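# Load six cart bottles into fridge and close door

## Task

Move all six bottles from the cart into the refrigerator so each one stands upright, then close the refrigerator door completely. It fails if a glass bottle drops any real distance, if the door is slammed while opening or closing, or if the robot tips over or is left leaning. At the end, release everything and back the robot away.

## Robot and tools

Robot: TidyBot++, a mobile base 0.54 m long, 0.50 m wide and 0.38 m high on four powered casters. It carries one seven-joint arm with a two-finger gripper. The shoulder sits 0.12 m ahead of the base centre and 0.68 m up. Link lengths are upper arm 0.42 m, forearm 0.31 m, and hand 0.31 m from wrist to the hand point. Cameras: base_camera (pinhole, 644x364) and wrist_camera (fisheye, 644x476, aimed where the hand points). Now and then a loose object may be nudged by an outside push.

Frames: every position is in metres. Base frame: origin on the floor below the base centre, x forward, y left, z up. The odometry frame is the base frame as it stood at scene start. base_odometry heading is in rad, left positive, from -3.142 to 3.142. It counts wheel turns only, so slip looks like travel and it drifts a few cm over many moves. base_tilt is in degrees, with forward and right positive.

move: one action per call. Action keys are base, joints, target and speeds. Non-action keys are cameras and blocking.
- base: an object with any of translate_m (forward +, -2 to 2 m), strafe_m (left +, -2 to 2 m), rotate_rad (counter-clockwise from above +, -6.3 to 6.3). All are offsets from where the base last reported itself, along its axes at the start of the command.
- joints: absolute angles by name. joint_1_rad (any angle; positive turns the arm clockwise from above, the opposite sign to rotate_rad). joint_2_rad shoulder, -2.249 to 2.249, 0 is upright, positive leans forward. joint_3_rad any angle. joint_4_rad elbow, -2.579 to 2.579, negative bends the forearm forward when joint_3 is 3.14. joint_5_rad any angle. joint_6_rad wrist, -2.099 to 2.099. joint_7_rad any angle; with the hand pointing down, positive turns it counter-clockwise, and at 1.57 the fingers open left/right. gripper_pos runs from 0 (open) to 1 (closed); the finger gap is about 85*(1-gripper_pos) mm. For any-angle joints the arm takes the short way round, so send steps under half a turn.
- target: one flat list of 7 numbers [x, y, z, qw, qx, qy, qz]. It is an absolute hand pose in the base frame, in metres plus a unit quaternion, the same frame hand_pose reports. The hand z axis points along the fingers and the fingers close along its y axis. With target, joints may hold only gripper_pos.
- speeds: caps for this action only. translate_m/strafe_m 0.05 to 0.5 m/s (give only one when both move), rotate_rad 0.1 to 1.57 rad/s, gripper_pos 0.234 to 0.993 per s.
- cameras: a list of camera names or "all"; [] returns none. blocking: true (the default) waits until everything is at rest; false returns in about 0.5 s while motion continues.
No action runs past 15 s, and a base move times out at 14 s. Unknown keys make a call invalid; out-of-range values get it refused. After a refusal or an unexpected stop, the later calls in that reply are skipped.

wait(seconds 0 to 10, cameras): no new command, just returns the state and images. stop(cameras): brakes all running motions. zoom_image(camera, region [x0,y0,x1,y1] in pixels, at most 504x504): gives a closer view of the newest image. finished_scene(scene): pass the current scene number to end it. The goal must hold once the robot is gone.

Result lines: base_status, joint_status and hand_status show done, moving, off_target, stopped, not_followed, contact_stop, time_out, torque_fault or limit_stop_at_motor_heat. "move" says done or the worst of these. hand_pose is the pad midpoint in the base frame. hand_target is where the joint targets would put the hand. joint_positions, motor_effort (% of max, peak in brackets) and motor temperatures are also given. on_its_own lists what the robot did without a command. "joint command not followed"/"pose unreachable" means a self-collision check held back the arm; nothing checks for the base. "ARM HIT" marks a hard hit of the arm on the base or on itself.

Practice: targets often stop within about 3 cm; fix this by adding (wanted - hand_pose) to the last target. To hold the arm still, resend hand_target, not hand_pose. A held load makes the arm sag, so never command a joint to its own reading while carrying. Gripper off_target means an object stopped the fingers. Grip gently and avoid squeezing hard on objects still resting on a surface. A straight-down hand reaches at most about 0.94 m high, and only near the base. Poses that are low, forward and close can drive the arm into the base.

Avoid: letting glass bottles drop; opening or closing the door fast; driving or turning while the arm is caught on something above about 0.6 m; reaching far out or swinging sideways when stretched, which can tip the robot; pushing into furniture, which causes torque faults (limits 104.5 N m for joint_1 to joint_4, 51.3 for joint_5 to joint_7, with a 10 s arm halt); and keeping the arm loaded or stretched for long (MOTOR HOT at 60 °C, fault at 75 °C).

Each tool is called as name(argument=value, ...), one argument or row to a line, values as JSON.

## Session

move(
)

Scene clock: 0.00 s.
Motor temperatures (°C): [34 37 37 34 43 40 47]
base_odometry: x=+0.000 y=+0.000 heading=+0.000
base_tilt: forward=-0.2 right=+0.2
base_status: not commanded
joint_positions: joint_1_rad=+0.022 joint_2_rad=-0.315 joint_3_rad=+3.148 joint_4_rad=-2.523 joint_5_rad=+0.013 joint_6_rad=-0.854 joint_7_rad=+1.577 gripper_pos=+0.000
joint_status: not commanded
motor_effort: joint_1_rad=-2 joint_2_rad=-2 joint_3_rad=+0 joint_4_rad=+12 joint_5_rad=-1 joint_6_rad=+0 joint_7_rad=-1
hand_pose: x=+0.2660 y=-0.0056 z=+0.5845 quat_wxyz=(+0.005, +0.999, -0.007, +0.040) (m; base frame)
hand_target: x=+0.2647 y=-0.0056 z=+0.5838 quat_wxyz=(+0.005, +0.999, -0.007, +0.038) (m; base frame)
hand_status: not commanded
pictures: base_camera, wrist_camera

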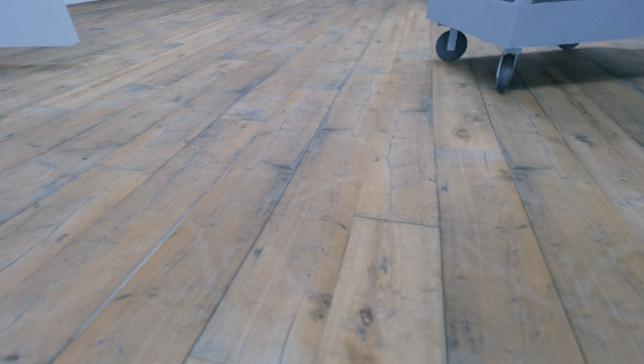

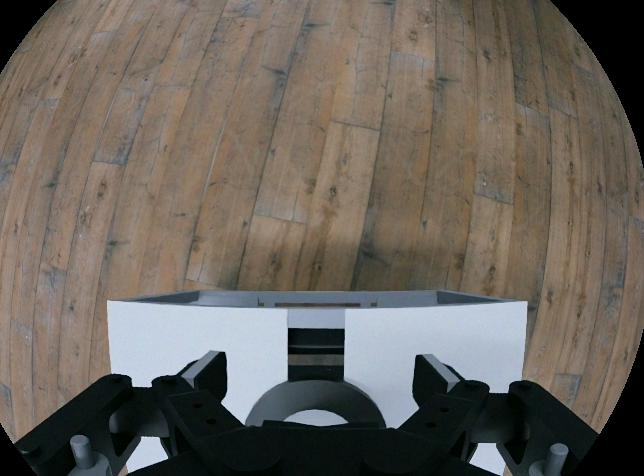

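move(
  joints={"joint_1_rad":-0.01,"joint_2_rad":-0.3,"joint_3_rad":3.16,"joint_4_rad":-1.7,"joint_5_rad":-0.035,"joint_6_rad":0.1,"joint_7_rad":1.53},
)

Scene clock: 7.40 s.
Motor temperatures (°C): [34 37 37 34 43 40 47]
move: done
base_odometry: x=+0.000 y=+0.000 heading=+0.000
base_tilt: forward=-0.1 right=+0.2
base_status: not commanded
joint_positions: joint_1_rad=+0.015 joint_2_rad=-0.315 joint_3_rad=+3.148 joint_4_rad=-1.712 joint_5_rad=+0.006 joint_6_rad=+0.043 joint_7_rad=+1.572 gripper_pos=+0.000
joint_status: all done
motor_effort: joint_1_rad=-1(3) joint_2_rad=-8(9) joint_3_rad=+0(1) joint_4_rad=+19(19) joint_5_rad=-1(2) joint_6_rad=+9(9) joint_7_rad=-2(3)
hand_pose: x=+0.6023 y=-0.0096 z=+1.2034 quat_wxyz=(+0.010, +0.626, -0.005, +0.779) (m; base frame)
hand_target: x=+0.6046 y=-0.0063 z=+1.2205 quat_wxyz=(-0.028, +0.605, -0.029, +0.796) (m; base frame)
hand_status: not commanded
pictures: base_camera, wrist_camera

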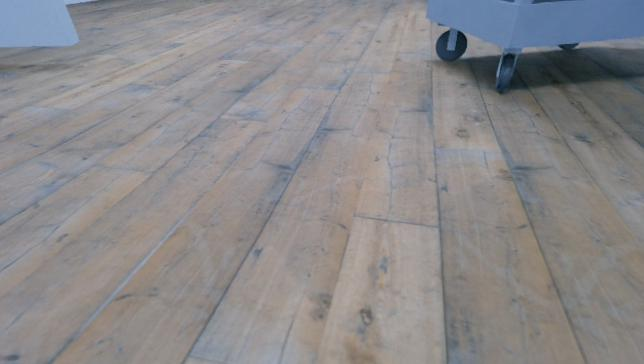

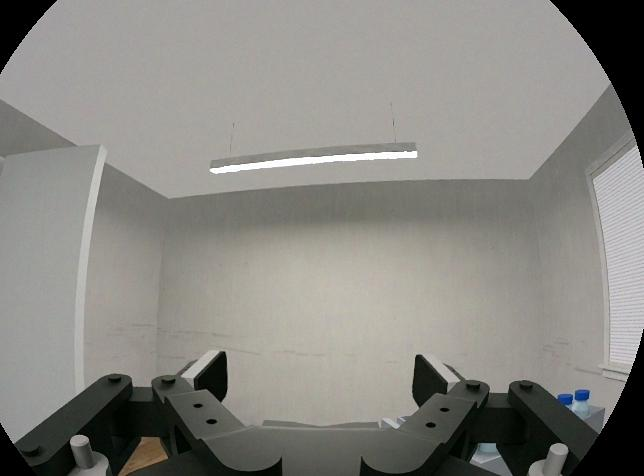

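move(
  joints={"joint_6_rad":-0.5},
  cameras=["wrist_camera"],
)

move(
  base={"rotate_rad":0.8},
)

Scene clock: 16.60 s.
Motor temperatures (°C): [34 37 37 34 43 40 47]
move: done
base_odometry: x=+0.000 y=+0.000 heading=+0.000
base_tilt: forward=-0.2 right=+0.2
base_status: not commanded
joint_positions: joint_1_rad=+0.015 joint_2_rad=-0.314 joint_3_rad=+3.148 joint_4_rad=-1.704 joint_5_rad=+0.006 joint_6_rad=-0.451 joint_7_rad=+1.572 gripper_pos=+0.000
joint_status: all done
motor_effort: joint_1_rad=-2(2) joint_2_rad=-8(9) joint_3_rad=+0(1) joint_4_rad=+19(21) joint_5_rad=-1(1) joint_6_rad=+9(11) joint_7_rad=-1(2)
hand_pose: x=+0.5982 y=-0.0101 z=+1.0553 quat_wxyz=(+0.009, +0.796, -0.007, +0.605) (m; base frame)
hand_target: x=+0.5992 y=+0.0010 z=+1.0367 quat_wxyz=(-0.028, +0.813, -0.029, +0.581) (m; base frame)
hand_status: not commanded
pictures: wrist_camera

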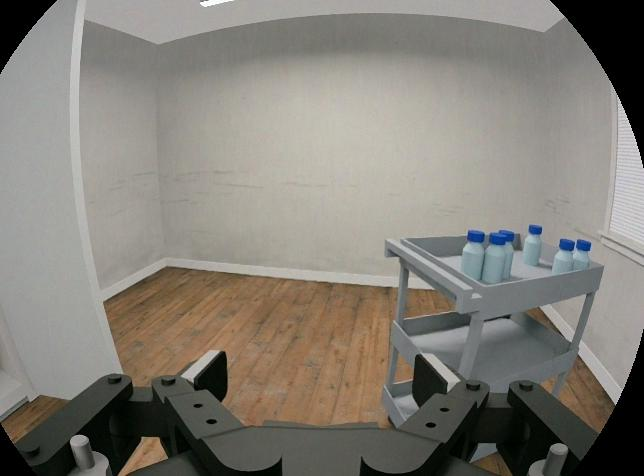

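Scene clock: 18.30 s.
Motor temperatures (°C): [34 37 37 34 43 40 47]
move: done
base_odometry: x=+0.000 y=+0.000 heading=+0.799
base_tilt: forward=-0.1 right=+0.2
base_status: done
joint_positions: joint_1_rad=+0.005 joint_2_rad=-0.314 joint_3_rad=+3.150 joint_4_rad=-1.704 joint_5_rad=+0.002 joint_6_rad=-0.451 joint_7_rad=+1.572 gripper_pos=+0.000
joint_status: not commanded
motor_effort: joint_1_rad=-2(3) joint_2_rad=-8(9) joint_3_rad=+0(2) joint_4_rad=+19(19) joint_5_rad=-1(2) joint_6_rad=+9(9) joint_7_rad=-1(2)
hand_pose: x=+0.5983 y=-0.0063 z=+1.0553 quat_wxyz=(+0.004, +0.796, -0.005, +0.605) (m; base frame)
hand_target: x=+0.5992 y=+0.0010 z=+1.0367 quat_wxyz=(-0.028, +0.813, -0.029, +0.581) (m; base frame)
hand_status: not commanded
pictures: base_camera, wrist_camera

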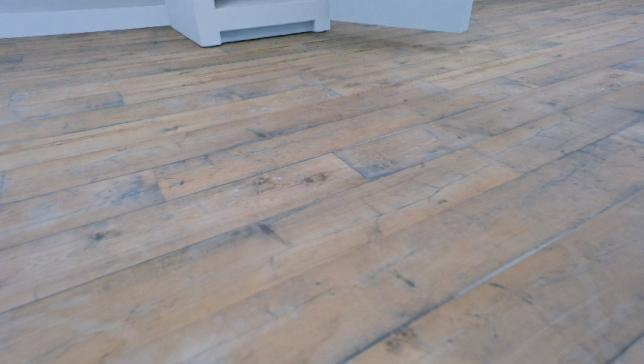

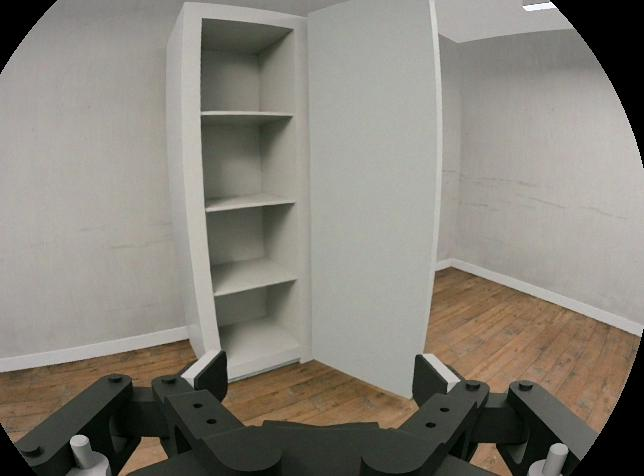

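move(
  base={"translate_m":-0.40,"strafe_m":-0.76,"rotate_rad":-0.56},
  joints={"joint_1_rad":-0.01,"joint_2_rad":0.2,"joint_3_rad":3.16,"joint_4_rad":-1.3,"joint_5_rad":-0.035,"joint_6_rad":-0.55,"joint_7_rad":1.53},
)

Scene clock: 56.27 s.
Motor temperatures (°C): [34 37 37 35 43 40 47]
move: done
base_odometry: x=+0.266 y=-0.817 heading=+0.238
base_tilt: forward=-0.1 right=+0.2
base_status: done
joint_positions: joint_1_rad=-0.010 joint_2_rad=+0.171 joint_3_rad=+3.158 joint_4_rad=-1.317 joint_5_rad=-0.002 joint_6_rad=-0.489 joint_7_rad=+1.572 gripper_pos=+0.000
joint_status: all done
motor_effort: joint_1_rad=-2(5) joint_2_rad=-24(26) joint_3_rad=+0(4) joint_4_rad=+19(20) joint_5_rad=-1(2) joint_6_rad=+9(10) joint_7_rad=-2(2)
hand_pose: x=+0.7899 y=-0.0011 z=+0.9997 quat_wxyz=(+0.002, +0.835, -0.002, +0.550) (m; base frame)
hand_target: x=+0.7926 y=+0.0027 z=+0.9730 quat_wxyz=(-0.022, +0.854, -0.028, +0.519) (m; base frame)
hand_status: not commanded
pictures: base_camera, wrist_camera

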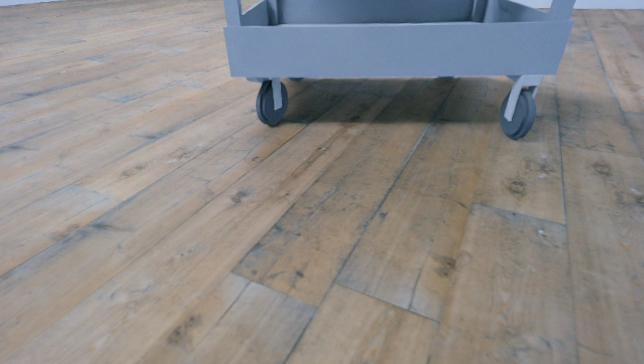

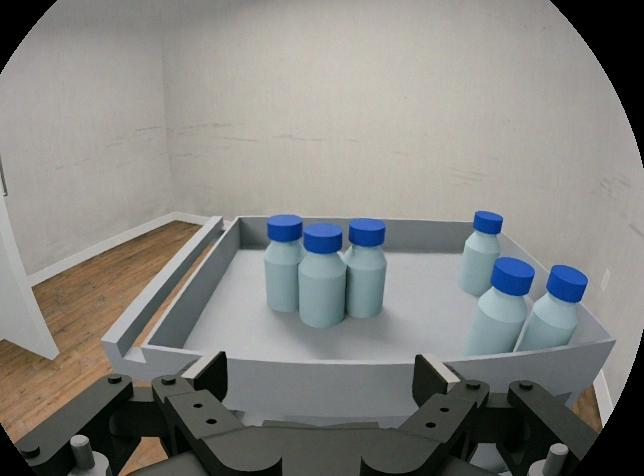

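move(
  base={"rotate_rad":-0.9,"translate_m":-0.15},
)

Scene clock: 93.87 s.
Motor temperatures (°C): [34 38 37 35 42 40 47]
move: done
base_odometry: x=+0.120 y=-0.852 heading=-0.661
base_tilt: forward=-0.1 right=+0.2
base_status: done
joint_positions: joint_1_rad=-0.004 joint_2_rad=+0.175 joint_3_rad=+3.163 joint_4_rad=-1.315 joint_5_rad=-0.002 joint_6_rad=-0.491 joint_7_rad=+1.572 gripper_pos=+0.000
joint_status: not commanded
motor_effort: joint_1_rad=-1(6) joint_2_rad=-24(27) joint_3_rad=+0(3) joint_4_rad=+19(19) joint_5_rad=-1(2) joint_6_rad=+9(9) joint_7_rad=-1(2)
hand_pose: x=+0.7914 y=-0.0086 z=+0.9973 quat_wxyz=(+0.006, +0.836, -0.006, +0.548) (m; base frame)
hand_target: x=+0.7926 y=+0.0027 z=+0.9730 quat_wxyz=(-0.022, +0.854, -0.028, +0.519) (m; base frame)
hand_status: not commanded
pictures: base_camera, wrist_camera

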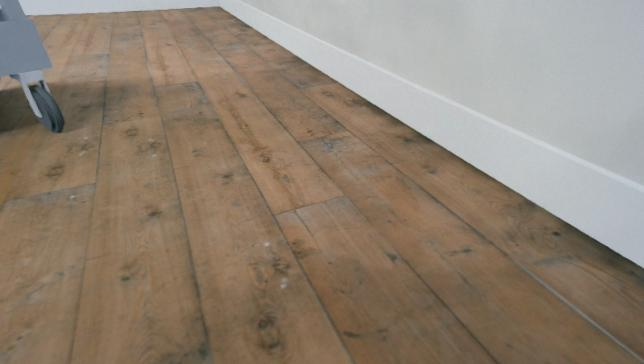

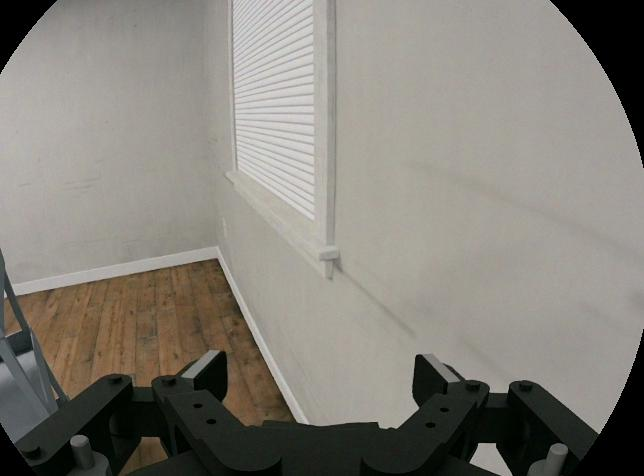

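move(
  base={"translate_m":0.325,"strafe_m":-0.12,"rotate_rad":0.761},
  joints={"joint_1_rad":-0.29,"gripper_pos":0.03},
)

Scene clock: 132.33 s.
Motor temperatures (°C): [34 38 37 36 42 40 47]
move: done
base_odometry: x=+0.303 y=-1.146 heading=+0.101
base_tilt: forward=-0.1 right=+0.2
base_status: done
joint_positions: joint_1_rad=-0.288 joint_2_rad=+0.177 joint_3_rad=+3.159 joint_4_rad=-1.313 joint_5_rad=-0.003 joint_6_rad=-0.493 joint_7_rad=+1.571 gripper_pos=+0.032
joint_status: all done
motor_effort: joint_1_rad=-1(5) joint_2_rad=-24(27) joint_3_rad=+0(3) joint_4_rad=+19(19) joint_5_rad=-1(2) joint_6_rad=+8(9) joint_7_rad=-1(2)
hand_pose: x=+0.7667 y=+0.1830 z=+0.9962 quat_wxyz=(-0.074, +0.829, +0.114, +0.542) (m; base frame)
hand_target: x=+0.7657 y=+0.1888 z=+0.9730 quat_wxyz=(-0.095, +0.850, +0.092, +0.511) (m; base frame)
hand_status: not commanded
pictures: base_camera, wrist_camera

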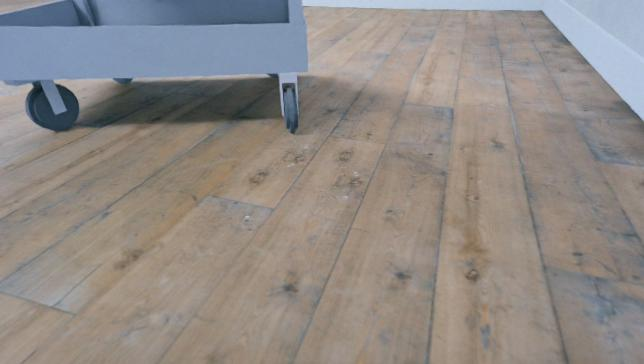

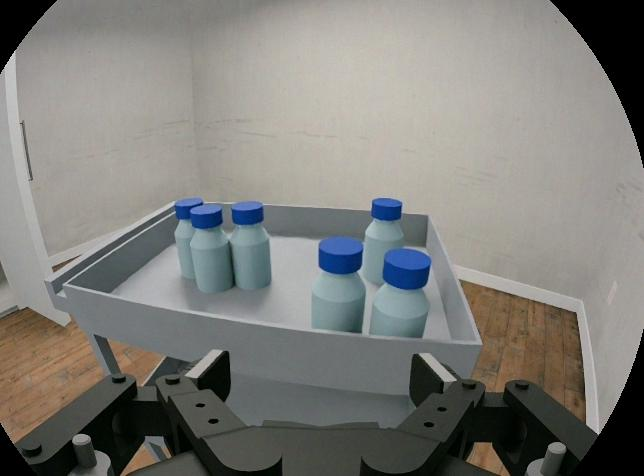

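move(
  base={"translate_m":0.128,"strafe_m":-0.048,"rotate_rad":-0.201},
  joints={"joint_1_rad":-0.49,"joint_2_rad":0.2,"joint_3_rad":3.16,"joint_4_rad":-1.66,"joint_5_rad":-0.035,"joint_6_rad":-0.13,"joint_7_rad":1.53},
)

Scene clock: 159.07 s.
Motor temperatures (°C): [34 39 37 36 42 40 47]
move: done
base_odometry: x=+0.435 y=-1.181 heading=-0.102
base_tilt: forward=-0.1 right=+0.2
base_status: done
joint_positions: joint_1_rad=-0.474 joint_2_rad=+0.183 joint_3_rad=+3.167 joint_4_rad=-1.627 joint_5_rad=-0.003 joint_6_rad=-0.186 joint_7_rad=+1.571 gripper_pos=+0.032
joint_status: all done
motor_effort: joint_1_rad=-2(7) joint_2_rad=-24(27) joint_3_rad=+0(5) joint_4_rad=+18(20) joint_5_rad=+0(2) joint_6_rad=+9(9) joint_7_rad=-1(2)
hand_pose: x=+0.7177 y=+0.2910 z=+0.8923 quat_wxyz=(-0.119, +0.819, +0.187, +0.528) (m; base frame)
hand_target: x=+0.7137 y=+0.3075 z=+0.8778 quat_wxyz=(-0.148, +0.822, +0.167, +0.524) (m; base frame)
hand_status: not commanded
pictures: base_camera, wrist_camera

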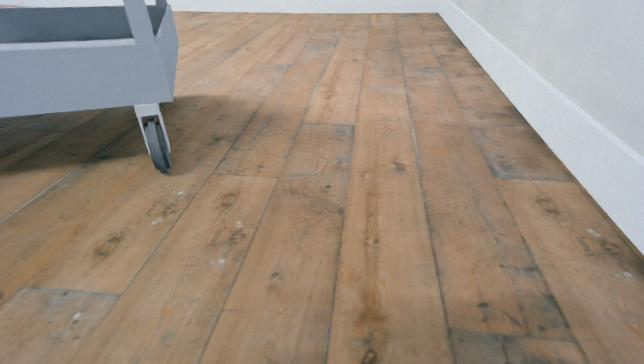

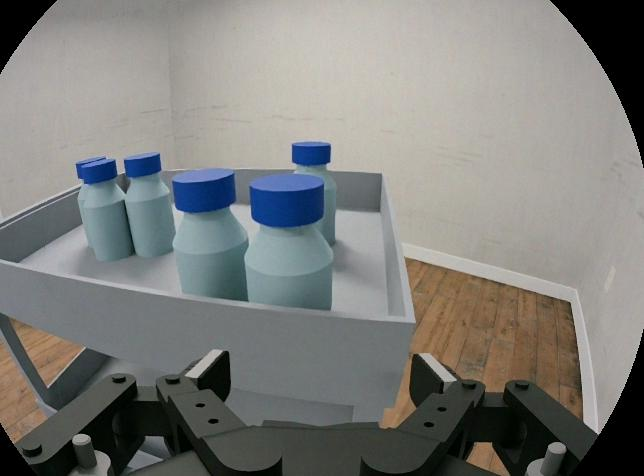

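move(
  base={"translate_m":0.038,"strafe_m":0.047},
  joints={"joint_1_rad":-0.49,"joint_2_rad":0.2,"joint_3_rad":3.16,"joint_4_rad":-1.70,"joint_5_rad":-0.035,"joint_6_rad":-0.09,"joint_7_rad":1.53},
  speeds={"strafe_m":0.15},
  cameras=["wrist_camera"],
)

Scene clock: 166.87 s.
Motor temperatures (°C): [34 39 37 36 42 40 47]
move: done
base_odometry: x=+0.478 y=-1.139 heading=-0.102
base_tilt: forward=-0.1 right=+0.2
base_status: done
joint_positions: joint_1_rad=-0.475 joint_2_rad=+0.185 joint_3_rad=+3.167 joint_4_rad=-1.672 joint_5_rad=-0.003 joint_6_rad=-0.142 joint_7_rad=+1.571 gripper_pos=+0.032
joint_status: all done
motor_effort: joint_1_rad=-2(5) joint_2_rad=-23(26) joint_3_rad=+0(2) joint_4_rad=+18(19) joint_5_rad=-1(2) joint_6_rad=+9(9) joint_7_rad=-1(2)
hand_pose: x=+0.7147 y=+0.2901 z=+0.8776 quat_wxyz=(-0.119, +0.820, +0.188, +0.528) (m; base frame)
hand_target: x=+0.7105 y=+0.3053 z=+0.8658 quat_wxyz=(-0.147, +0.822, +0.167, +0.524) (m; base frame)
hand_status: not commanded
pictures: wrist_camera

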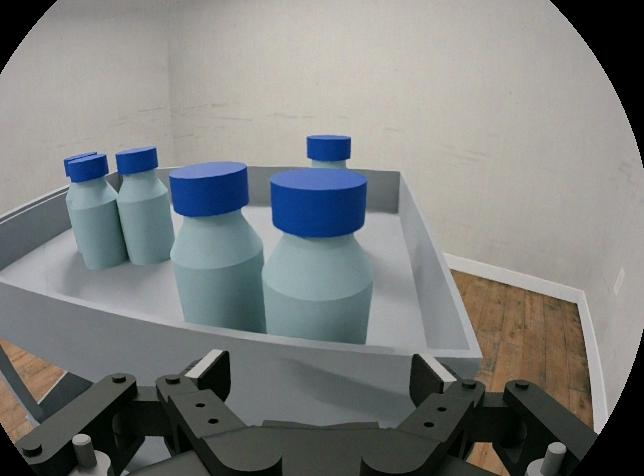

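move(
  base={"translate_m":0.068,"strafe_m":0.032},
  speeds={"translate_m":0.08},
  cameras=["wrist_camera"],
)

Scene clock: 171.23 s.
Motor temperatures (°C): [34 39 37 36 42 40 47]
move: done
base_odometry: x=+0.549 y=-1.113 heading=-0.102
base_tilt: forward=-0.1 right=+0.1
base_status: done
joint_positions: joint_1_rad=-0.478 joint_2_rad=+0.186 joint_3_rad=+3.168 joint_4_rad=-1.674 joint_5_rad=-0.003 joint_6_rad=-0.139 joint_7_rad=+1.570 gripper_pos=+0.032
joint_status: not commanded
motor_effort: joint_1_rad=-1(5) joint_2_rad=-23(27) joint_3_rad=+0(3) joint_4_rad=+18(21) joint_5_rad=-1(2) joint_6_rad=+8(12) joint_7_rad=-1(2)
hand_pose: x=+0.7139 y=+0.2917 z=+0.8760 quat_wxyz=(-0.120, +0.820, +0.189, +0.527) (m; base frame)
hand_target: x=+0.7105 y=+0.3053 z=+0.8658 quat_wxyz=(-0.147, +0.822, +0.167, +0.524) (m; base frame)
hand_status: not commanded
pictures: wrist_camera

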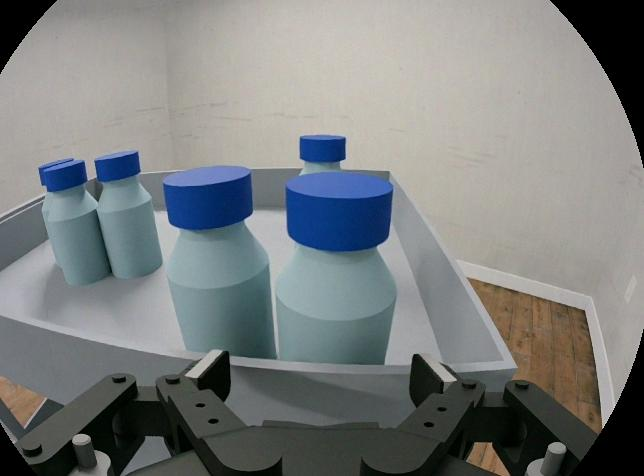

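move(
)

zoom_image(
  camera="wrist_camera",
  region=[140, 300, 480, 476],
)

Scene clock: 177.87 s.
Motor temperatures (°C): [34 39 37 36 42 40 47]
base_odometry: x=+0.549 y=-1.113 heading=-0.102
base_tilt: forward=-0.1 right=+0.2
base_status: done
joint_positions: joint_1_rad=-0.478 joint_2_rad=+0.186 joint_3_rad=+3.168 joint_4_rad=-1.674 joint_5_rad=-0.003 joint_6_rad=-0.139 joint_7_rad=+1.570 gripper_pos=+0.032
joint_status: not commanded
motor_effort: joint_1_rad=-1(5) joint_2_rad=-24(27) joint_3_rad=+0(3) joint_4_rad=+18(21) joint_5_rad=-2(2) joint_6_rad=+8(12) joint_7_rad=-1(2)
hand_pose: x=+0.7139 y=+0.2917 z=+0.8760 quat_wxyz=(-0.120, +0.820, +0.189, +0.527) (m; base frame)
hand_target: x=+0.7105 y=+0.3053 z=+0.8658 quat_wxyz=(-0.147, +0.822, +0.167, +0.524) (m; base frame)
hand_status: not commanded
pictures: base_camera, wrist_camera

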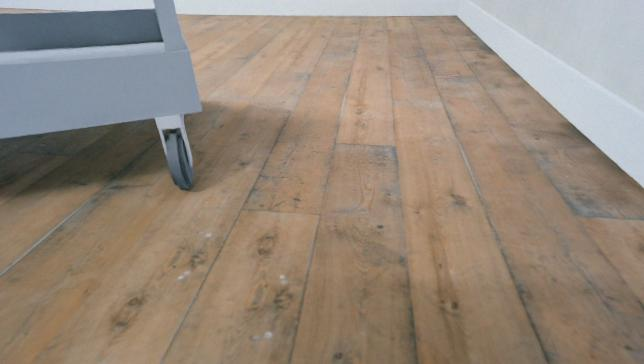

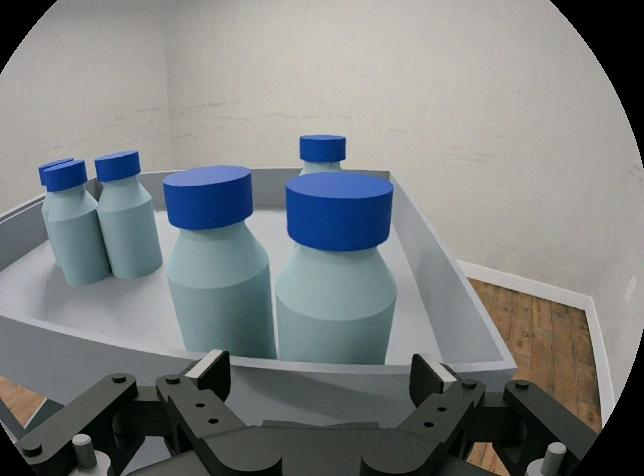

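Scaled by 1.482.

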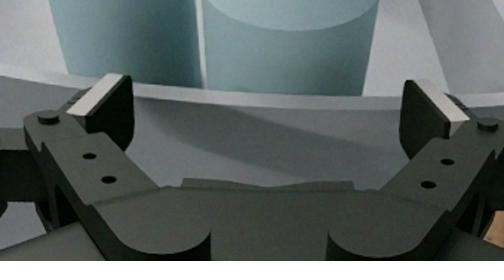

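move(
  base={"translate_m":-0.03,"strafe_m":-0.005},
  joints={"joint_1_rad":-0.49,"joint_2_rad":0.2,"joint_3_rad":3.16,"joint_4_rad":-1.56,"joint_5_rad":-0.035,"joint_6_rad":-0.23,"joint_7_rad":1.53},
)

Scene clock: 196.43 s.
Motor temperatures (°C): [34 39 37 36 42 40 47]
move: done
base_odometry: x=+0.519 y=-1.115 heading=-0.102
base_tilt: forward=-0.1 right=+0.2
base_status: done
joint_positions: joint_1_rad=-0.478 joint_2_rad=+0.186 joint_3_rad=+3.168 joint_4_rad=-1.569 joint_5_rad=-0.003 joint_6_rad=-0.177 joint_7_rad=+1.570 gripper_pos=+0.032
joint_status: all done
motor_effort: joint_1_rad=-1(4) joint_2_rad=-24(26) joint_3_rad=+0(2) joint_4_rad=+18(20) joint_5_rad=-1(2) joint_6_rad=+9(10) joint_7_rad=+0(2)
hand_pose: x=+0.7281 y=+0.2990 z=+0.9278 quat_wxyz=(-0.127, +0.802, +0.185, +0.554) (m; base frame)
hand_target: x=+0.7198 y=+0.3119 z=+0.9084 quat_wxyz=(-0.149, +0.822, +0.169, +0.524) (m; base frame)
hand_status: not commanded
pictures: base_camera, wrist_camera

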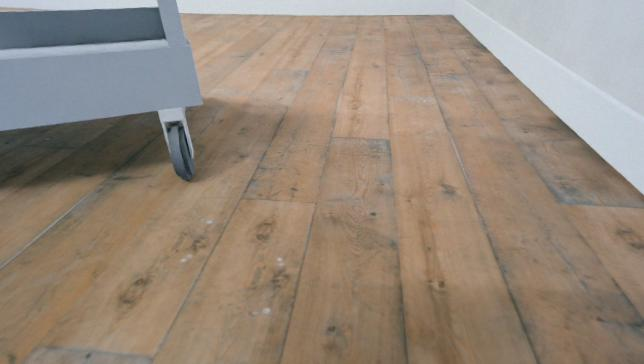

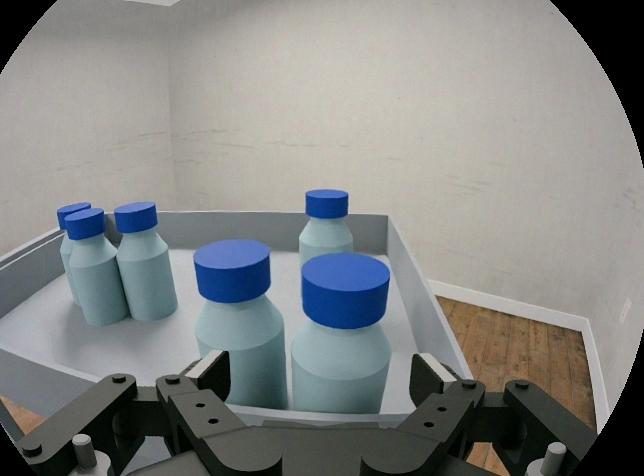

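move(
  base={"translate_m":0.034,"strafe_m":-0.003},
  joints={"joint_1_rad":-0.49,"joint_2_rad":0.2,"joint_3_rad":3.16,"joint_4_rad":-1.6,"joint_5_rad":-0.035,"joint_6_rad":-0.2,"joint_7_rad":1.53},
  cameras=["wrist_camera"],
  speeds={"translate_m":0.1},
)

Scene clock: 204.63 s.
Motor temperatures (°C): [34 40 37 36 42 40 47]
move: done
base_odometry: x=+0.552 y=-1.122 heading=-0.101
base_tilt: forward=-0.1 right=+0.1
base_status: done
joint_positions: joint_1_rad=-0.478 joint_2_rad=+0.186 joint_3_rad=+3.168 joint_4_rad=-1.580 joint_5_rad=-0.003 joint_6_rad=-0.177 joint_7_rad=+1.570 gripper_pos=+0.032
joint_status: all done
motor_effort: joint_1_rad=-2(2) joint_2_rad=-24(26) joint_3_rad=+0(2) joint_4_rad=+18(20) joint_5_rad=-1(2) joint_6_rad=+8(10) joint_7_rad=-1(2)
hand_pose: x=+0.7263 y=+0.2982 z=+0.9208 quat_wxyz=(-0.126, +0.805, +0.185, +0.550) (m; base frame)
hand_target: x=+0.7165 y=+0.3098 z=+0.8932 quat_wxyz=(-0.147, +0.824, +0.169, +0.520) (m; base frame)
hand_status: not commanded
pictures: wrist_camera

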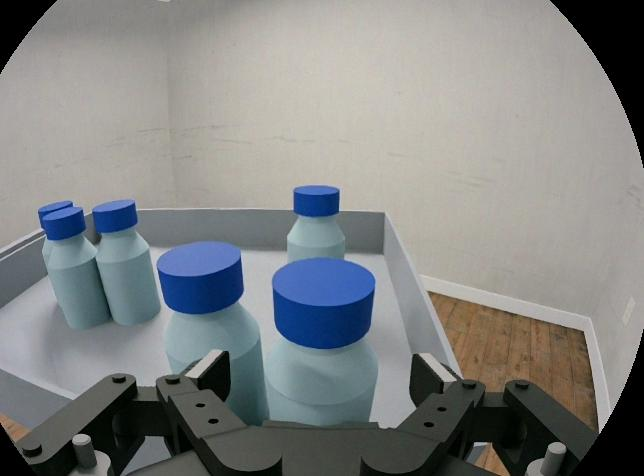

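move(
  base={"translate_m":0.03,"strafe_m":0.01},
  cameras=["wrist_camera"],
  speeds={"translate_m":0.08},
)

Scene clock: 208.27 s.
Motor temperatures (°C): [34 40 37 36 42 40 47]
move: done
base_odometry: x=+0.583 y=-1.115 heading=-0.102
base_tilt: forward=-0.1 right=+0.1
base_status: done
joint_positions: joint_1_rad=-0.478 joint_2_rad=+0.186 joint_3_rad=+3.168 joint_4_rad=-1.580 joint_5_rad=-0.003 joint_6_rad=-0.177 joint_7_rad=+1.570 gripper_pos=+0.032
joint_status: not commanded
motor_effort: joint_1_rad=-1(3) joint_2_rad=-24(27) joint_3_rad=+0(2) joint_4_rad=+19(19) joint_5_rad=-1(2) joint_6_rad=+8(9) joint_7_rad=-1(2)
hand_pose: x=+0.7262 y=+0.2983 z=+0.9208 quat_wxyz=(-0.126, +0.805, +0.185, +0.550) (m; base frame)
hand_target: x=+0.7165 y=+0.3098 z=+0.8932 quat_wxyz=(-0.147, +0.824, +0.169, +0.520) (m; base frame)
hand_status: not commanded
pictures: wrist_camera

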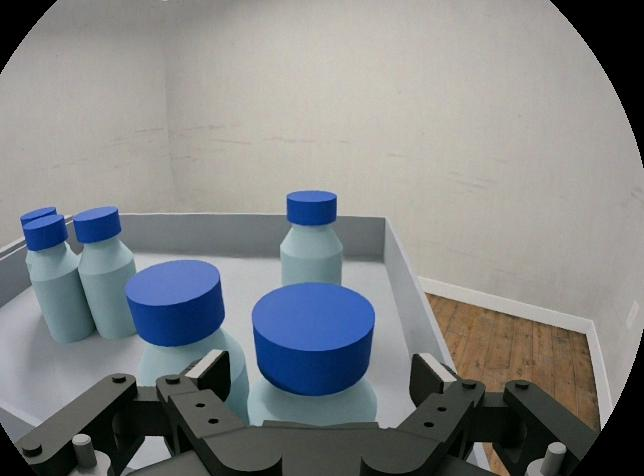

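move(
  base={"translate_m":0.011,"strafe_m":0.007},
  cameras=["wrist_camera"],
  speeds={"translate_m":0.08},
)

move(
  joints={"gripper_pos":0.36},
  speeds={"gripper_pos":0.234},
  cameras=["wrist_camera"],
)

Scene clock: 217.17 s.
Motor temperatures (°C): [34 40 37 36 42 40 47]
move: done
base_odometry: x=+0.595 y=-1.109 heading=-0.102
base_tilt: forward=-0.1 right=+0.1
base_status: done
joint_positions: joint_1_rad=-0.478 joint_2_rad=+0.189 joint_3_rad=+3.168 joint_4_rad=-1.580 joint_5_rad=-0.003 joint_6_rad=-0.177 joint_7_rad=+1.570 gripper_pos=+0.032
joint_status: not commanded
motor_effort: joint_1_rad=-1(3) joint_2_rad=-24(28) joint_3_rad=-1(1) joint_4_rad=+18(19) joint_5_rad=-1(2) joint_6_rad=+8(9) joint_7_rad=-1(2)
hand_pose: x=+0.7267 y=+0.2986 z=+0.9192 quat_wxyz=(-0.126, +0.805, +0.186, +0.549) (m; base frame)
hand_target: x=+0.7165 y=+0.3098 z=+0.8932 quat_wxyz=(-0.147, +0.824, +0.169, +0.520) (m; base frame)
hand_status: not commanded
pictures: wrist_camera

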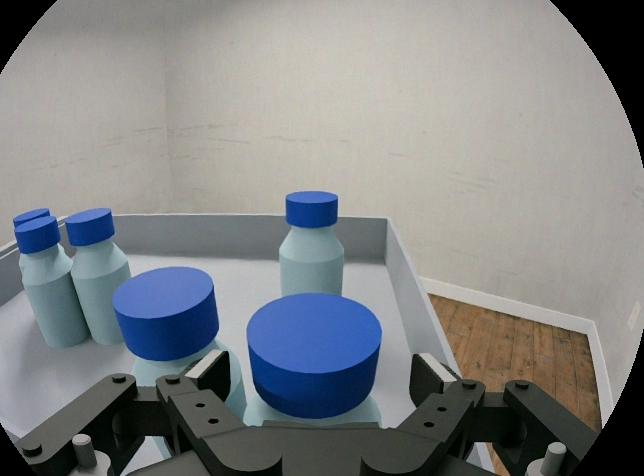

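Scene clock: 218.90 s.
Motor temperatures (°C): [34 40 37 36 42 40 47]
move: done
base_odometry: x=+0.595 y=-1.109 heading=-0.102
base_tilt: forward=-0.1 right=+0.1
base_status: not commanded
joint_positions: joint_1_rad=-0.480 joint_2_rad=+0.189 joint_3_rad=+3.167 joint_4_rad=-1.580 joint_5_rad=-0.003 joint_6_rad=-0.177 joint_7_rad=+1.570 gripper_pos=+0.359
joint_status: all done
motor_effort: joint_1_rad=-1(3) joint_2_rad=-24(24) joint_3_rad=+0(2) joint_4_rad=+18(19) joint_5_rad=-1(2) joint_6_rad=+9(9) joint_7_rad=-1(2)
hand_pose: x=+0.7261 y=+0.2998 z=+0.9192 quat_wxyz=(-0.126, +0.805, +0.186, +0.549) (m; base frame)
hand_target: x=+0.7165 y=+0.3098 z=+0.8932 quat_wxyz=(-0.147, +0.824, +0.169, +0.520) (m; base frame)
hand_status: not commanded
pictures: wrist_camera

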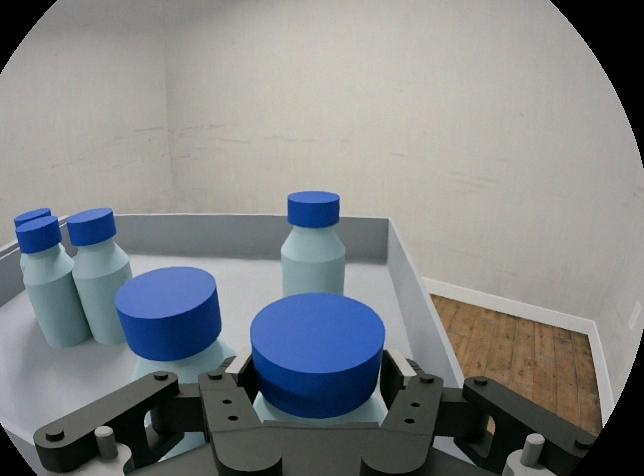

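move(
  joints={"gripper_pos":0.5},
  speeds={"gripper_pos":0.234},
  cameras=["wrist_camera"],
)

Scene clock: 222.70 s.
Motor temperatures (°C): [34 40 37 36 42 40 47]
move: off_target
base_odometry: x=+0.595 y=-1.109 heading=-0.102
base_tilt: forward=-0.1 right=+0.2
base_status: not commanded
joint_positions: joint_1_rad=-0.482 joint_2_rad=+0.189 joint_3_rad=+3.167 joint_4_rad=-1.580 joint_5_rad=-0.003 joint_6_rad=-0.177 joint_7_rad=+1.570 gripper_pos=+0.424
joint_status: gripper_pos off_target (ended at +0.424, target +0.500)
motor_effort: joint_1_rad=-1(2) joint_2_rad=-21(24) joint_3_rad=+0(2) joint_4_rad=+17(19) joint_5_rad=-1(1) joint_6_rad=+7(9) joint_7_rad=-2(2)
hand_pose: x=+0.7254 y=+0.3011 z=+0.9192 quat_wxyz=(-0.127, +0.805, +0.187, +0.548) (m; base frame)
hand_target: x=+0.7165 y=+0.3098 z=+0.8932 quat_wxyz=(-0.147, +0.824, +0.169, +0.520) (m; base frame)
hand_status: not commanded
pictures: wrist_camera

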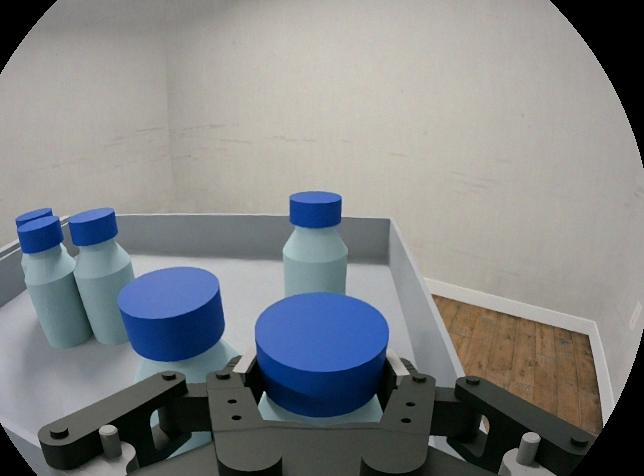

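move(
  joints={"joint_1_rad":-0.49,"joint_2_rad":0.21,"joint_3_rad":3.16,"joint_4_rad":-1.1,"joint_5_rad":-0.035,"joint_6_rad":-0.7,"joint_7_rad":1.53},
)

Scene clock: 230.37 s.
Motor temperatures (°C): [34 40 37 36 42 40 47]
move: done
base_odometry: x=+0.595 y=-1.109 heading=-0.102
base_tilt: forward=-0.1 right=+0.1
base_status: not commanded
joint_positions: joint_1_rad=-0.482 joint_2_rad=+0.209 joint_3_rad=+3.167 joint_4_rad=-1.141 joint_5_rad=-0.003 joint_6_rad=-0.657 joint_7_rad=+1.570 gripper_pos=+0.424
joint_status: all done
motor_effort: joint_1_rad=-2(3) joint_2_rad=-29(32) joint_3_rad=+0(1) joint_4_rad=+22(25) joint_5_rad=-1(2) joint_6_rad=+12(14) joint_7_rad=-1(2)
hand_pose: x=+0.7243 y=+0.3019 z=+1.0312 quat_wxyz=(-0.121, +0.821, +0.192, +0.524) (m; base frame)
hand_target: x=+0.7143 y=+0.3148 z=+1.0421 quat_wxyz=(-0.151, +0.825, +0.176, +0.515) (m; base frame)
hand_status: not commanded
pictures: base_camera, wrist_camera

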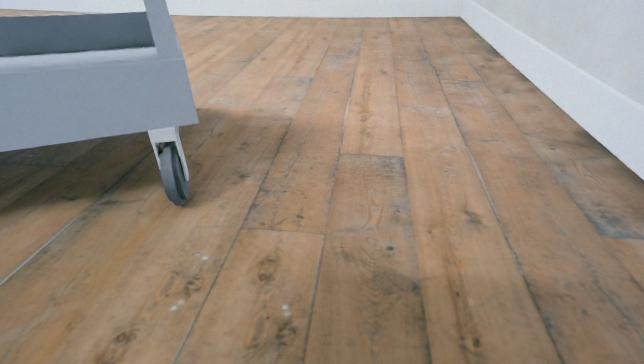

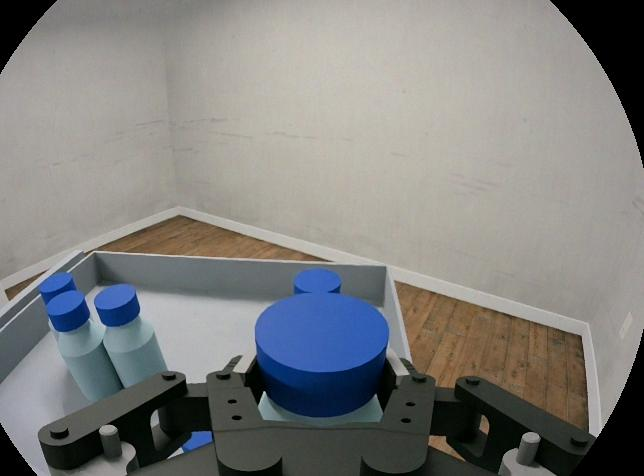

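move(
  joints={"joint_1_rad":-0.49,"joint_2_rad":0.22,"joint_3_rad":3.16,"joint_4_rad":-0.93,"joint_5_rad":-0.035,"joint_6_rad":-0.86,"joint_7_rad":1.53},
  base={"translate_m":-0.1,"strafe_m":-0.02},
  speeds={"translate_m":0.1},
  cameras=["wrist_camera"],
)

move(
  joints={"joint_1_rad":-0.01},
  base={"translate_m":-0.454,"strafe_m":0.566},
)

Scene clock: 259.00 s.
Motor temperatures (°C): [34 40 37 36 42 40 47]
move: done
base_odometry: x=+0.494 y=-1.119 heading=-0.102
base_tilt: forward=-0.1 right=+0.2
base_status: done
joint_positions: joint_1_rad=-0.482 joint_2_rad=+0.218 joint_3_rad=+3.167 joint_4_rad=-0.965 joint_5_rad=-0.003 joint_6_rad=-0.820 joint_7_rad=+1.570 gripper_pos=+0.424
joint_status: all done
motor_effort: joint_1_rad=-2(4) joint_2_rad=-29(32) joint_3_rad=+0(2) joint_4_rad=+22(24) joint_5_rad=-1(1) joint_6_rad=+12(14) joint_7_rad=-1(2)
hand_pose: x=+0.7137 y=+0.2973 z=+1.0812 quat_wxyz=(-0.122, +0.820, +0.192, +0.525) (m; base frame)
hand_target: x=+0.7023 y=+0.3104 z=+1.0885 quat_wxyz=(-0.151, +0.825, +0.179, +0.515) (m; base frame)
hand_status: not commanded
pictures: wrist_camera

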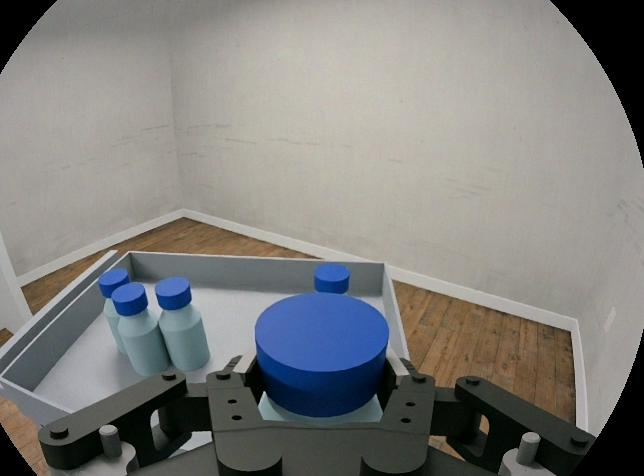

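Scene clock: 261.70 s.
Motor temperatures (°C): [34 40 37 36 42 40 47]
move: done
base_odometry: x=+0.099 y=-0.509 heading=-0.102
base_tilt: forward=-0.1 right=+0.2
base_status: done
joint_positions: joint_1_rad=-0.029 joint_2_rad=+0.218 joint_3_rad=+3.166 joint_4_rad=-0.965 joint_5_rad=-0.005 joint_6_rad=-0.823 joint_7_rad=+1.570 gripper_pos=+0.424
joint_status: all done
motor_effort: joint_1_rad=-2(7) joint_2_rad=-29(30) joint_3_rad=+0(3) joint_4_rad=+22(22) joint_5_rad=-1(3) joint_6_rad=+12(13) joint_7_rad=-1(2)
hand_pose: x=+0.7837 y=+0.0085 z=+1.0799 quat_wxyz=(-0.002, +0.843, +0.003, +0.538) (m; base frame)
hand_target: x=+0.7797 y=+0.0060 z=+1.0885 quat_wxyz=(-0.024, +0.844, -0.022, +0.536) (m; base frame)
hand_status: not commanded
pictures: base_camera, wrist_camera

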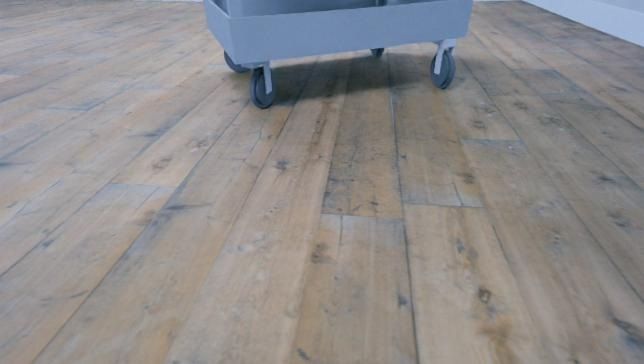

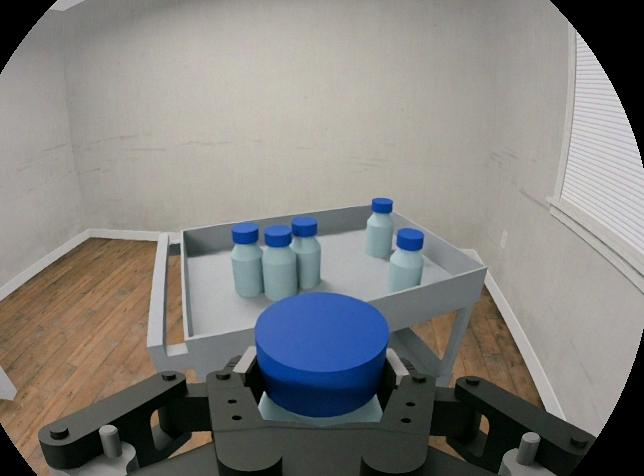

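move(
  base={"translate_m":0.697,"strafe_m":1.291,"rotate_rad":1.447},
)

Scene clock: 268.30 s.
Motor temperatures (°C): [34 41 37 36 42 40 47]
move: done
base_odometry: x=+0.924 y=+0.704 heading=+1.346
base_tilt: forward=-0.1 right=+0.2
base_status: done
joint_positions: joint_1_rad=-0.011 joint_2_rad=+0.226 joint_3_rad=+3.162 joint_4_rad=-0.965 joint_5_rad=-0.012 joint_6_rad=-0.824 joint_7_rad=+1.570 gripper_pos=+0.424
joint_status: not commanded
motor_effort: joint_1_rad=-1(8) joint_2_rad=-29(32) joint_3_rad=+0(4) joint_4_rad=+22(23) joint_5_rad=-1(4) joint_6_rad=+12(13) joint_7_rad=-1(2)
hand_pose: x=+0.7864 y=-0.0001 z=+1.0747 quat_wxyz=(-0.002, +0.845, -0.004, +0.534) (m; base frame)
hand_target: x=+0.7797 y=+0.0060 z=+1.0885 quat_wxyz=(-0.024, +0.844, -0.022, +0.536) (m; base frame)
hand_status: not commanded
pictures: base_camera, wrist_camera

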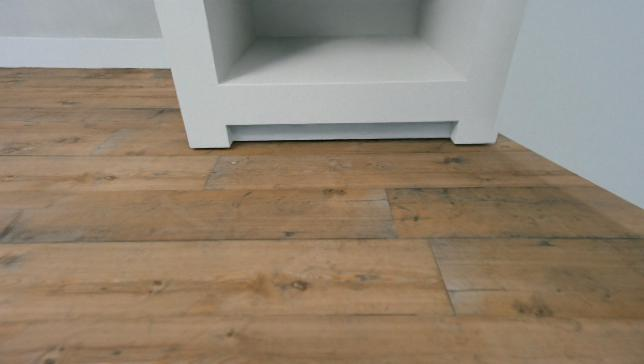

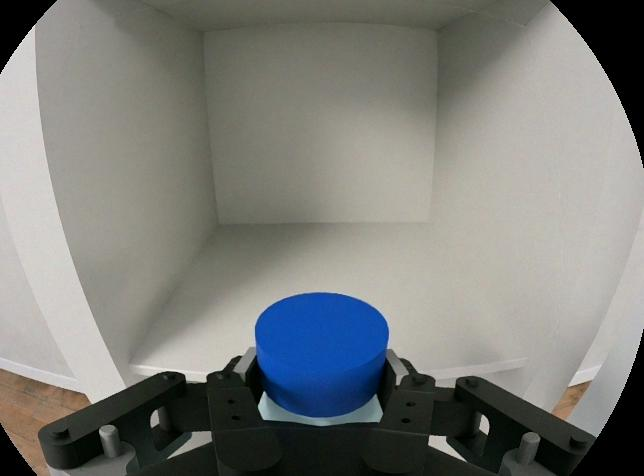

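move(
  joints={"joint_1_rad":-0.01,"joint_2_rad":0.22,"joint_3_rad":3.16,"joint_4_rad":-0.83,"joint_5_rad":-0.035,"joint_6_rad":-0.96,"joint_7_rad":1.53},
  base={"translate_m":0.05,"strafe_m":0.056,"rotate_rad":0.041},
  cameras=[],
)

move(
  base={"translate_m":0.375},
  speeds={"translate_m":0.2},
)

Scene clock: 284.40 s.
Motor temperatures (°C): [34 41 37 37 42 40 47]
move: done
base_odometry: x=+0.881 y=+0.765 heading=+1.387
base_tilt: forward=-0.1 right=+0.2
base_status: done
joint_positions: joint_1_rad=-0.009 joint_2_rad=+0.226 joint_3_rad=+3.163 joint_4_rad=-0.866 joint_5_rad=-0.013 joint_6_rad=-0.919 joint_7_rad=+1.570 gripper_pos=+0.424
joint_status: all done
motor_effort: joint_1_rad=-2(6) joint_2_rad=-28(31) joint_3_rad=+0(3) joint_4_rad=+21(23) joint_5_rad=-2(3) joint_6_rad=+12(14) joint_7_rad=-2(2)
hand_pose: x=+0.7741 y=-0.0015 z=+1.1040 quat_wxyz=(-0.001, +0.844, -0.005, +0.536) (m; base frame)
hand_target: x=+0.7654 y=+0.0069 z=+1.1165 quat_wxyz=(-0.025, +0.844, -0.020, +0.536) (m; base frame)
hand_status: not commanded
pictures: none
No camera images: "cameras" was empty.

Scene clock: 287.03 s.
Motor temperatures (°C): [34 41 37 37 42 40 47]
move: done
base_odometry: x=+0.949 y=+1.134 heading=+1.387
base_tilt: forward=-0.1 right=+0.2
base_status: done
joint_positions: joint_1_rad=-0.009 joint_2_rad=+0.228 joint_3_rad=+3.163 joint_4_rad=-0.866 joint_5_rad=-0.013 joint_6_rad=-0.922 joint_7_rad=+1.570 gripper_pos=+0.424
joint_status: not commanded
motor_effort: joint_1_rad=-2(3) joint_2_rad=-28(32) joint_3_rad=+0(1) joint_4_rad=+21(22) joint_5_rad=-1(2) joint_6_rad=+13(13) joint_7_rad=-1(2)
hand_pose: x=+0.7745 y=-0.0015 z=+1.1022 quat_wxyz=(-0.001, +0.846, -0.005, +0.534) (m; base frame)
hand_target: x=+0.7654 y=+0.0069 z=+1.1165 quat_wxyz=(-0.025, +0.844, -0.020, +0.536) (m; base frame)
hand_status: not commanded
pictures: base_camera, wrist_camera

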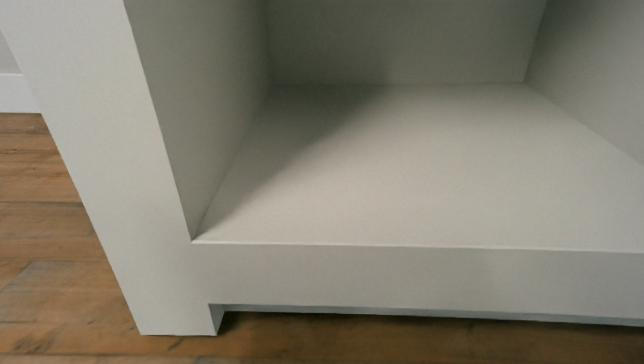

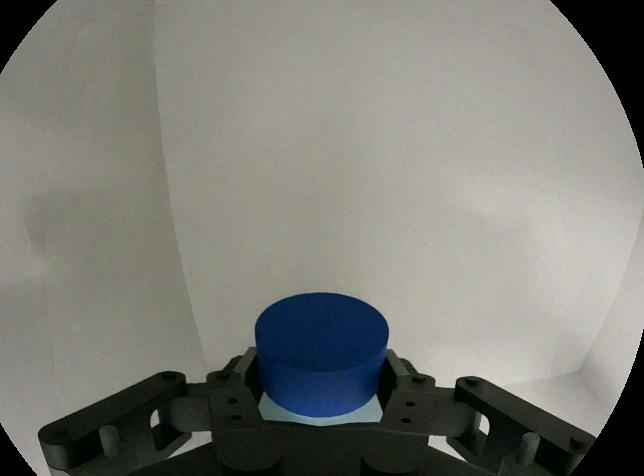

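move(
  joints={"joint_2_rad":0.22,"joint_4_rad":-0.91,"joint_6_rad":-0.88},
  cameras=[],
)

move(
  joints={"joint_4_rad":-0.96,"joint_6_rad":-0.83},
  cameras=[],
)

move(
  joints={"joint_4_rad":-1.0,"joint_6_rad":-0.79},
)

Scene clock: 295.73 s.
Motor temperatures (°C): [34 41 37 37 42 40 47]
move: done
base_odometry: x=+0.949 y=+1.134 heading=+1.387
base_tilt: forward=-0.1 right=+0.2
base_status: not commanded
joint_positions: joint_1_rad=-0.009 joint_2_rad=+0.228 joint_3_rad=+3.163 joint_4_rad=-0.909 joint_5_rad=-0.013 joint_6_rad=-0.920 joint_7_rad=+1.570 gripper_pos=+0.424
joint_status: all done
motor_effort: joint_1_rad=-2(2) joint_2_rad=-29(31) joint_3_rad=+0(1) joint_4_rad=+21(23) joint_5_rad=-1(1) joint_6_rad=+12(13) joint_7_rad=-1(2)
hand_pose: x=+0.7748 y=-0.0016 z=+1.0786 quat_wxyz=(-0.001, +0.856, -0.005, +0.516) (m; base frame)
hand_target: x=+0.7771 y=+0.0062 z=+1.0943 quat_wxyz=(-0.024, +0.844, -0.022, +0.536) (m; base frame)
hand_status: not commanded
pictures: none
No camera images: "cameras" was empty.

Scene clock: 296.47 s.
Motor temperatures (°C): [34 41 37 37 42 40 47]
move: done
base_odometry: x=+0.949 y=+1.134 heading=+1.387
base_tilt: forward=-0.1 right=+0.2
base_status: not commanded
joint_positions: joint_1_rad=-0.009 joint_2_rad=+0.228 joint_3_rad=+3.163 joint_4_rad=-0.954 joint_5_rad=-0.013 joint_6_rad=-0.897 joint_7_rad=+1.570 gripper_pos=+0.424
joint_status: all done
motor_effort: joint_1_rad=-1(2) joint_2_rad=-28(30) joint_3_rad=+0(1) joint_4_rad=+21(23) joint_5_rad=-1(1) joint_6_rad=+12(13) joint_7_rad=-1(2)
hand_pose: x=+0.7773 y=-0.0018 z=+1.0591 quat_wxyz=(-0.001, +0.862, -0.005, +0.507) (m; base frame)
hand_target: x=+0.7834 y=+0.0057 z=+1.0799 quat_wxyz=(-0.024, +0.844, -0.023, +0.536) (m; base frame)
hand_status: not commanded
pictures: none
No camera images: "cameras" was empty.

Scene clock: 297.17 s.
Motor temperatures (°C): [34 41 37 37 42 40 47]
move: done
base_odometry: x=+0.949 y=+1.134 heading=+1.387
base_tilt: forward=-0.1 right=+0.2
base_status: not commanded
joint_positions: joint_1_rad=-0.009 joint_2_rad=+0.228 joint_3_rad=+3.163 joint_4_rad=-0.982 joint_5_rad=-0.013 joint_6_rad=-0.856 joint_7_rad=+1.570 gripper_pos=+0.424
joint_status: all done
motor_effort: joint_1_rad=-1(2) joint_2_rad=-27(30) joint_3_rad=+0(1) joint_4_rad=+20(22) joint_5_rad=-1(2) joint_6_rad=+10(12) joint_7_rad=-1(2)
hand_pose: x=+0.7825 y=-0.0020 z=+1.0543 quat_wxyz=(-0.001, +0.859, -0.005, +0.512) (m; base frame)
hand_target: x=+0.7880 y=+0.0053 z=+1.0682 quat_wxyz=(-0.024, +0.844, -0.023, +0.536) (m; base frame)
hand_status: not commanded
pictures: base_camera, wrist_camera

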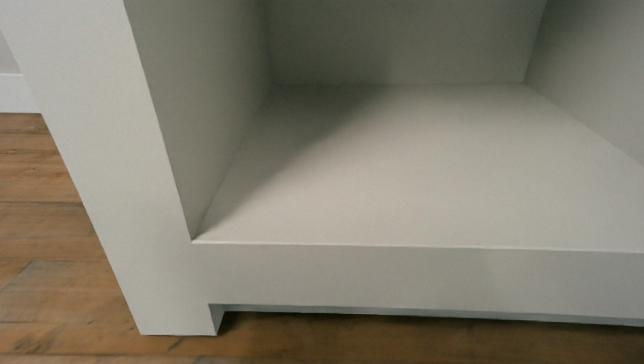

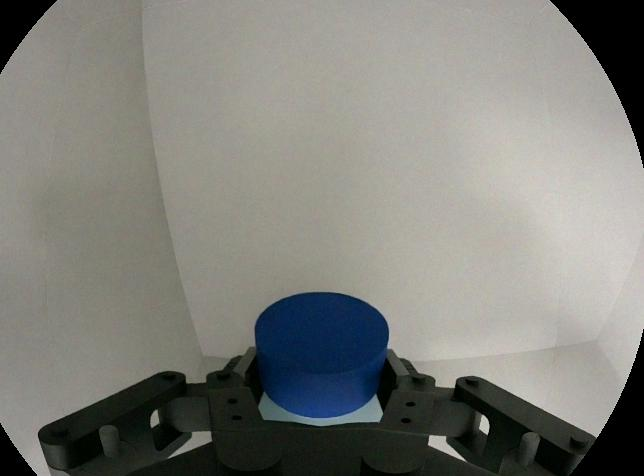

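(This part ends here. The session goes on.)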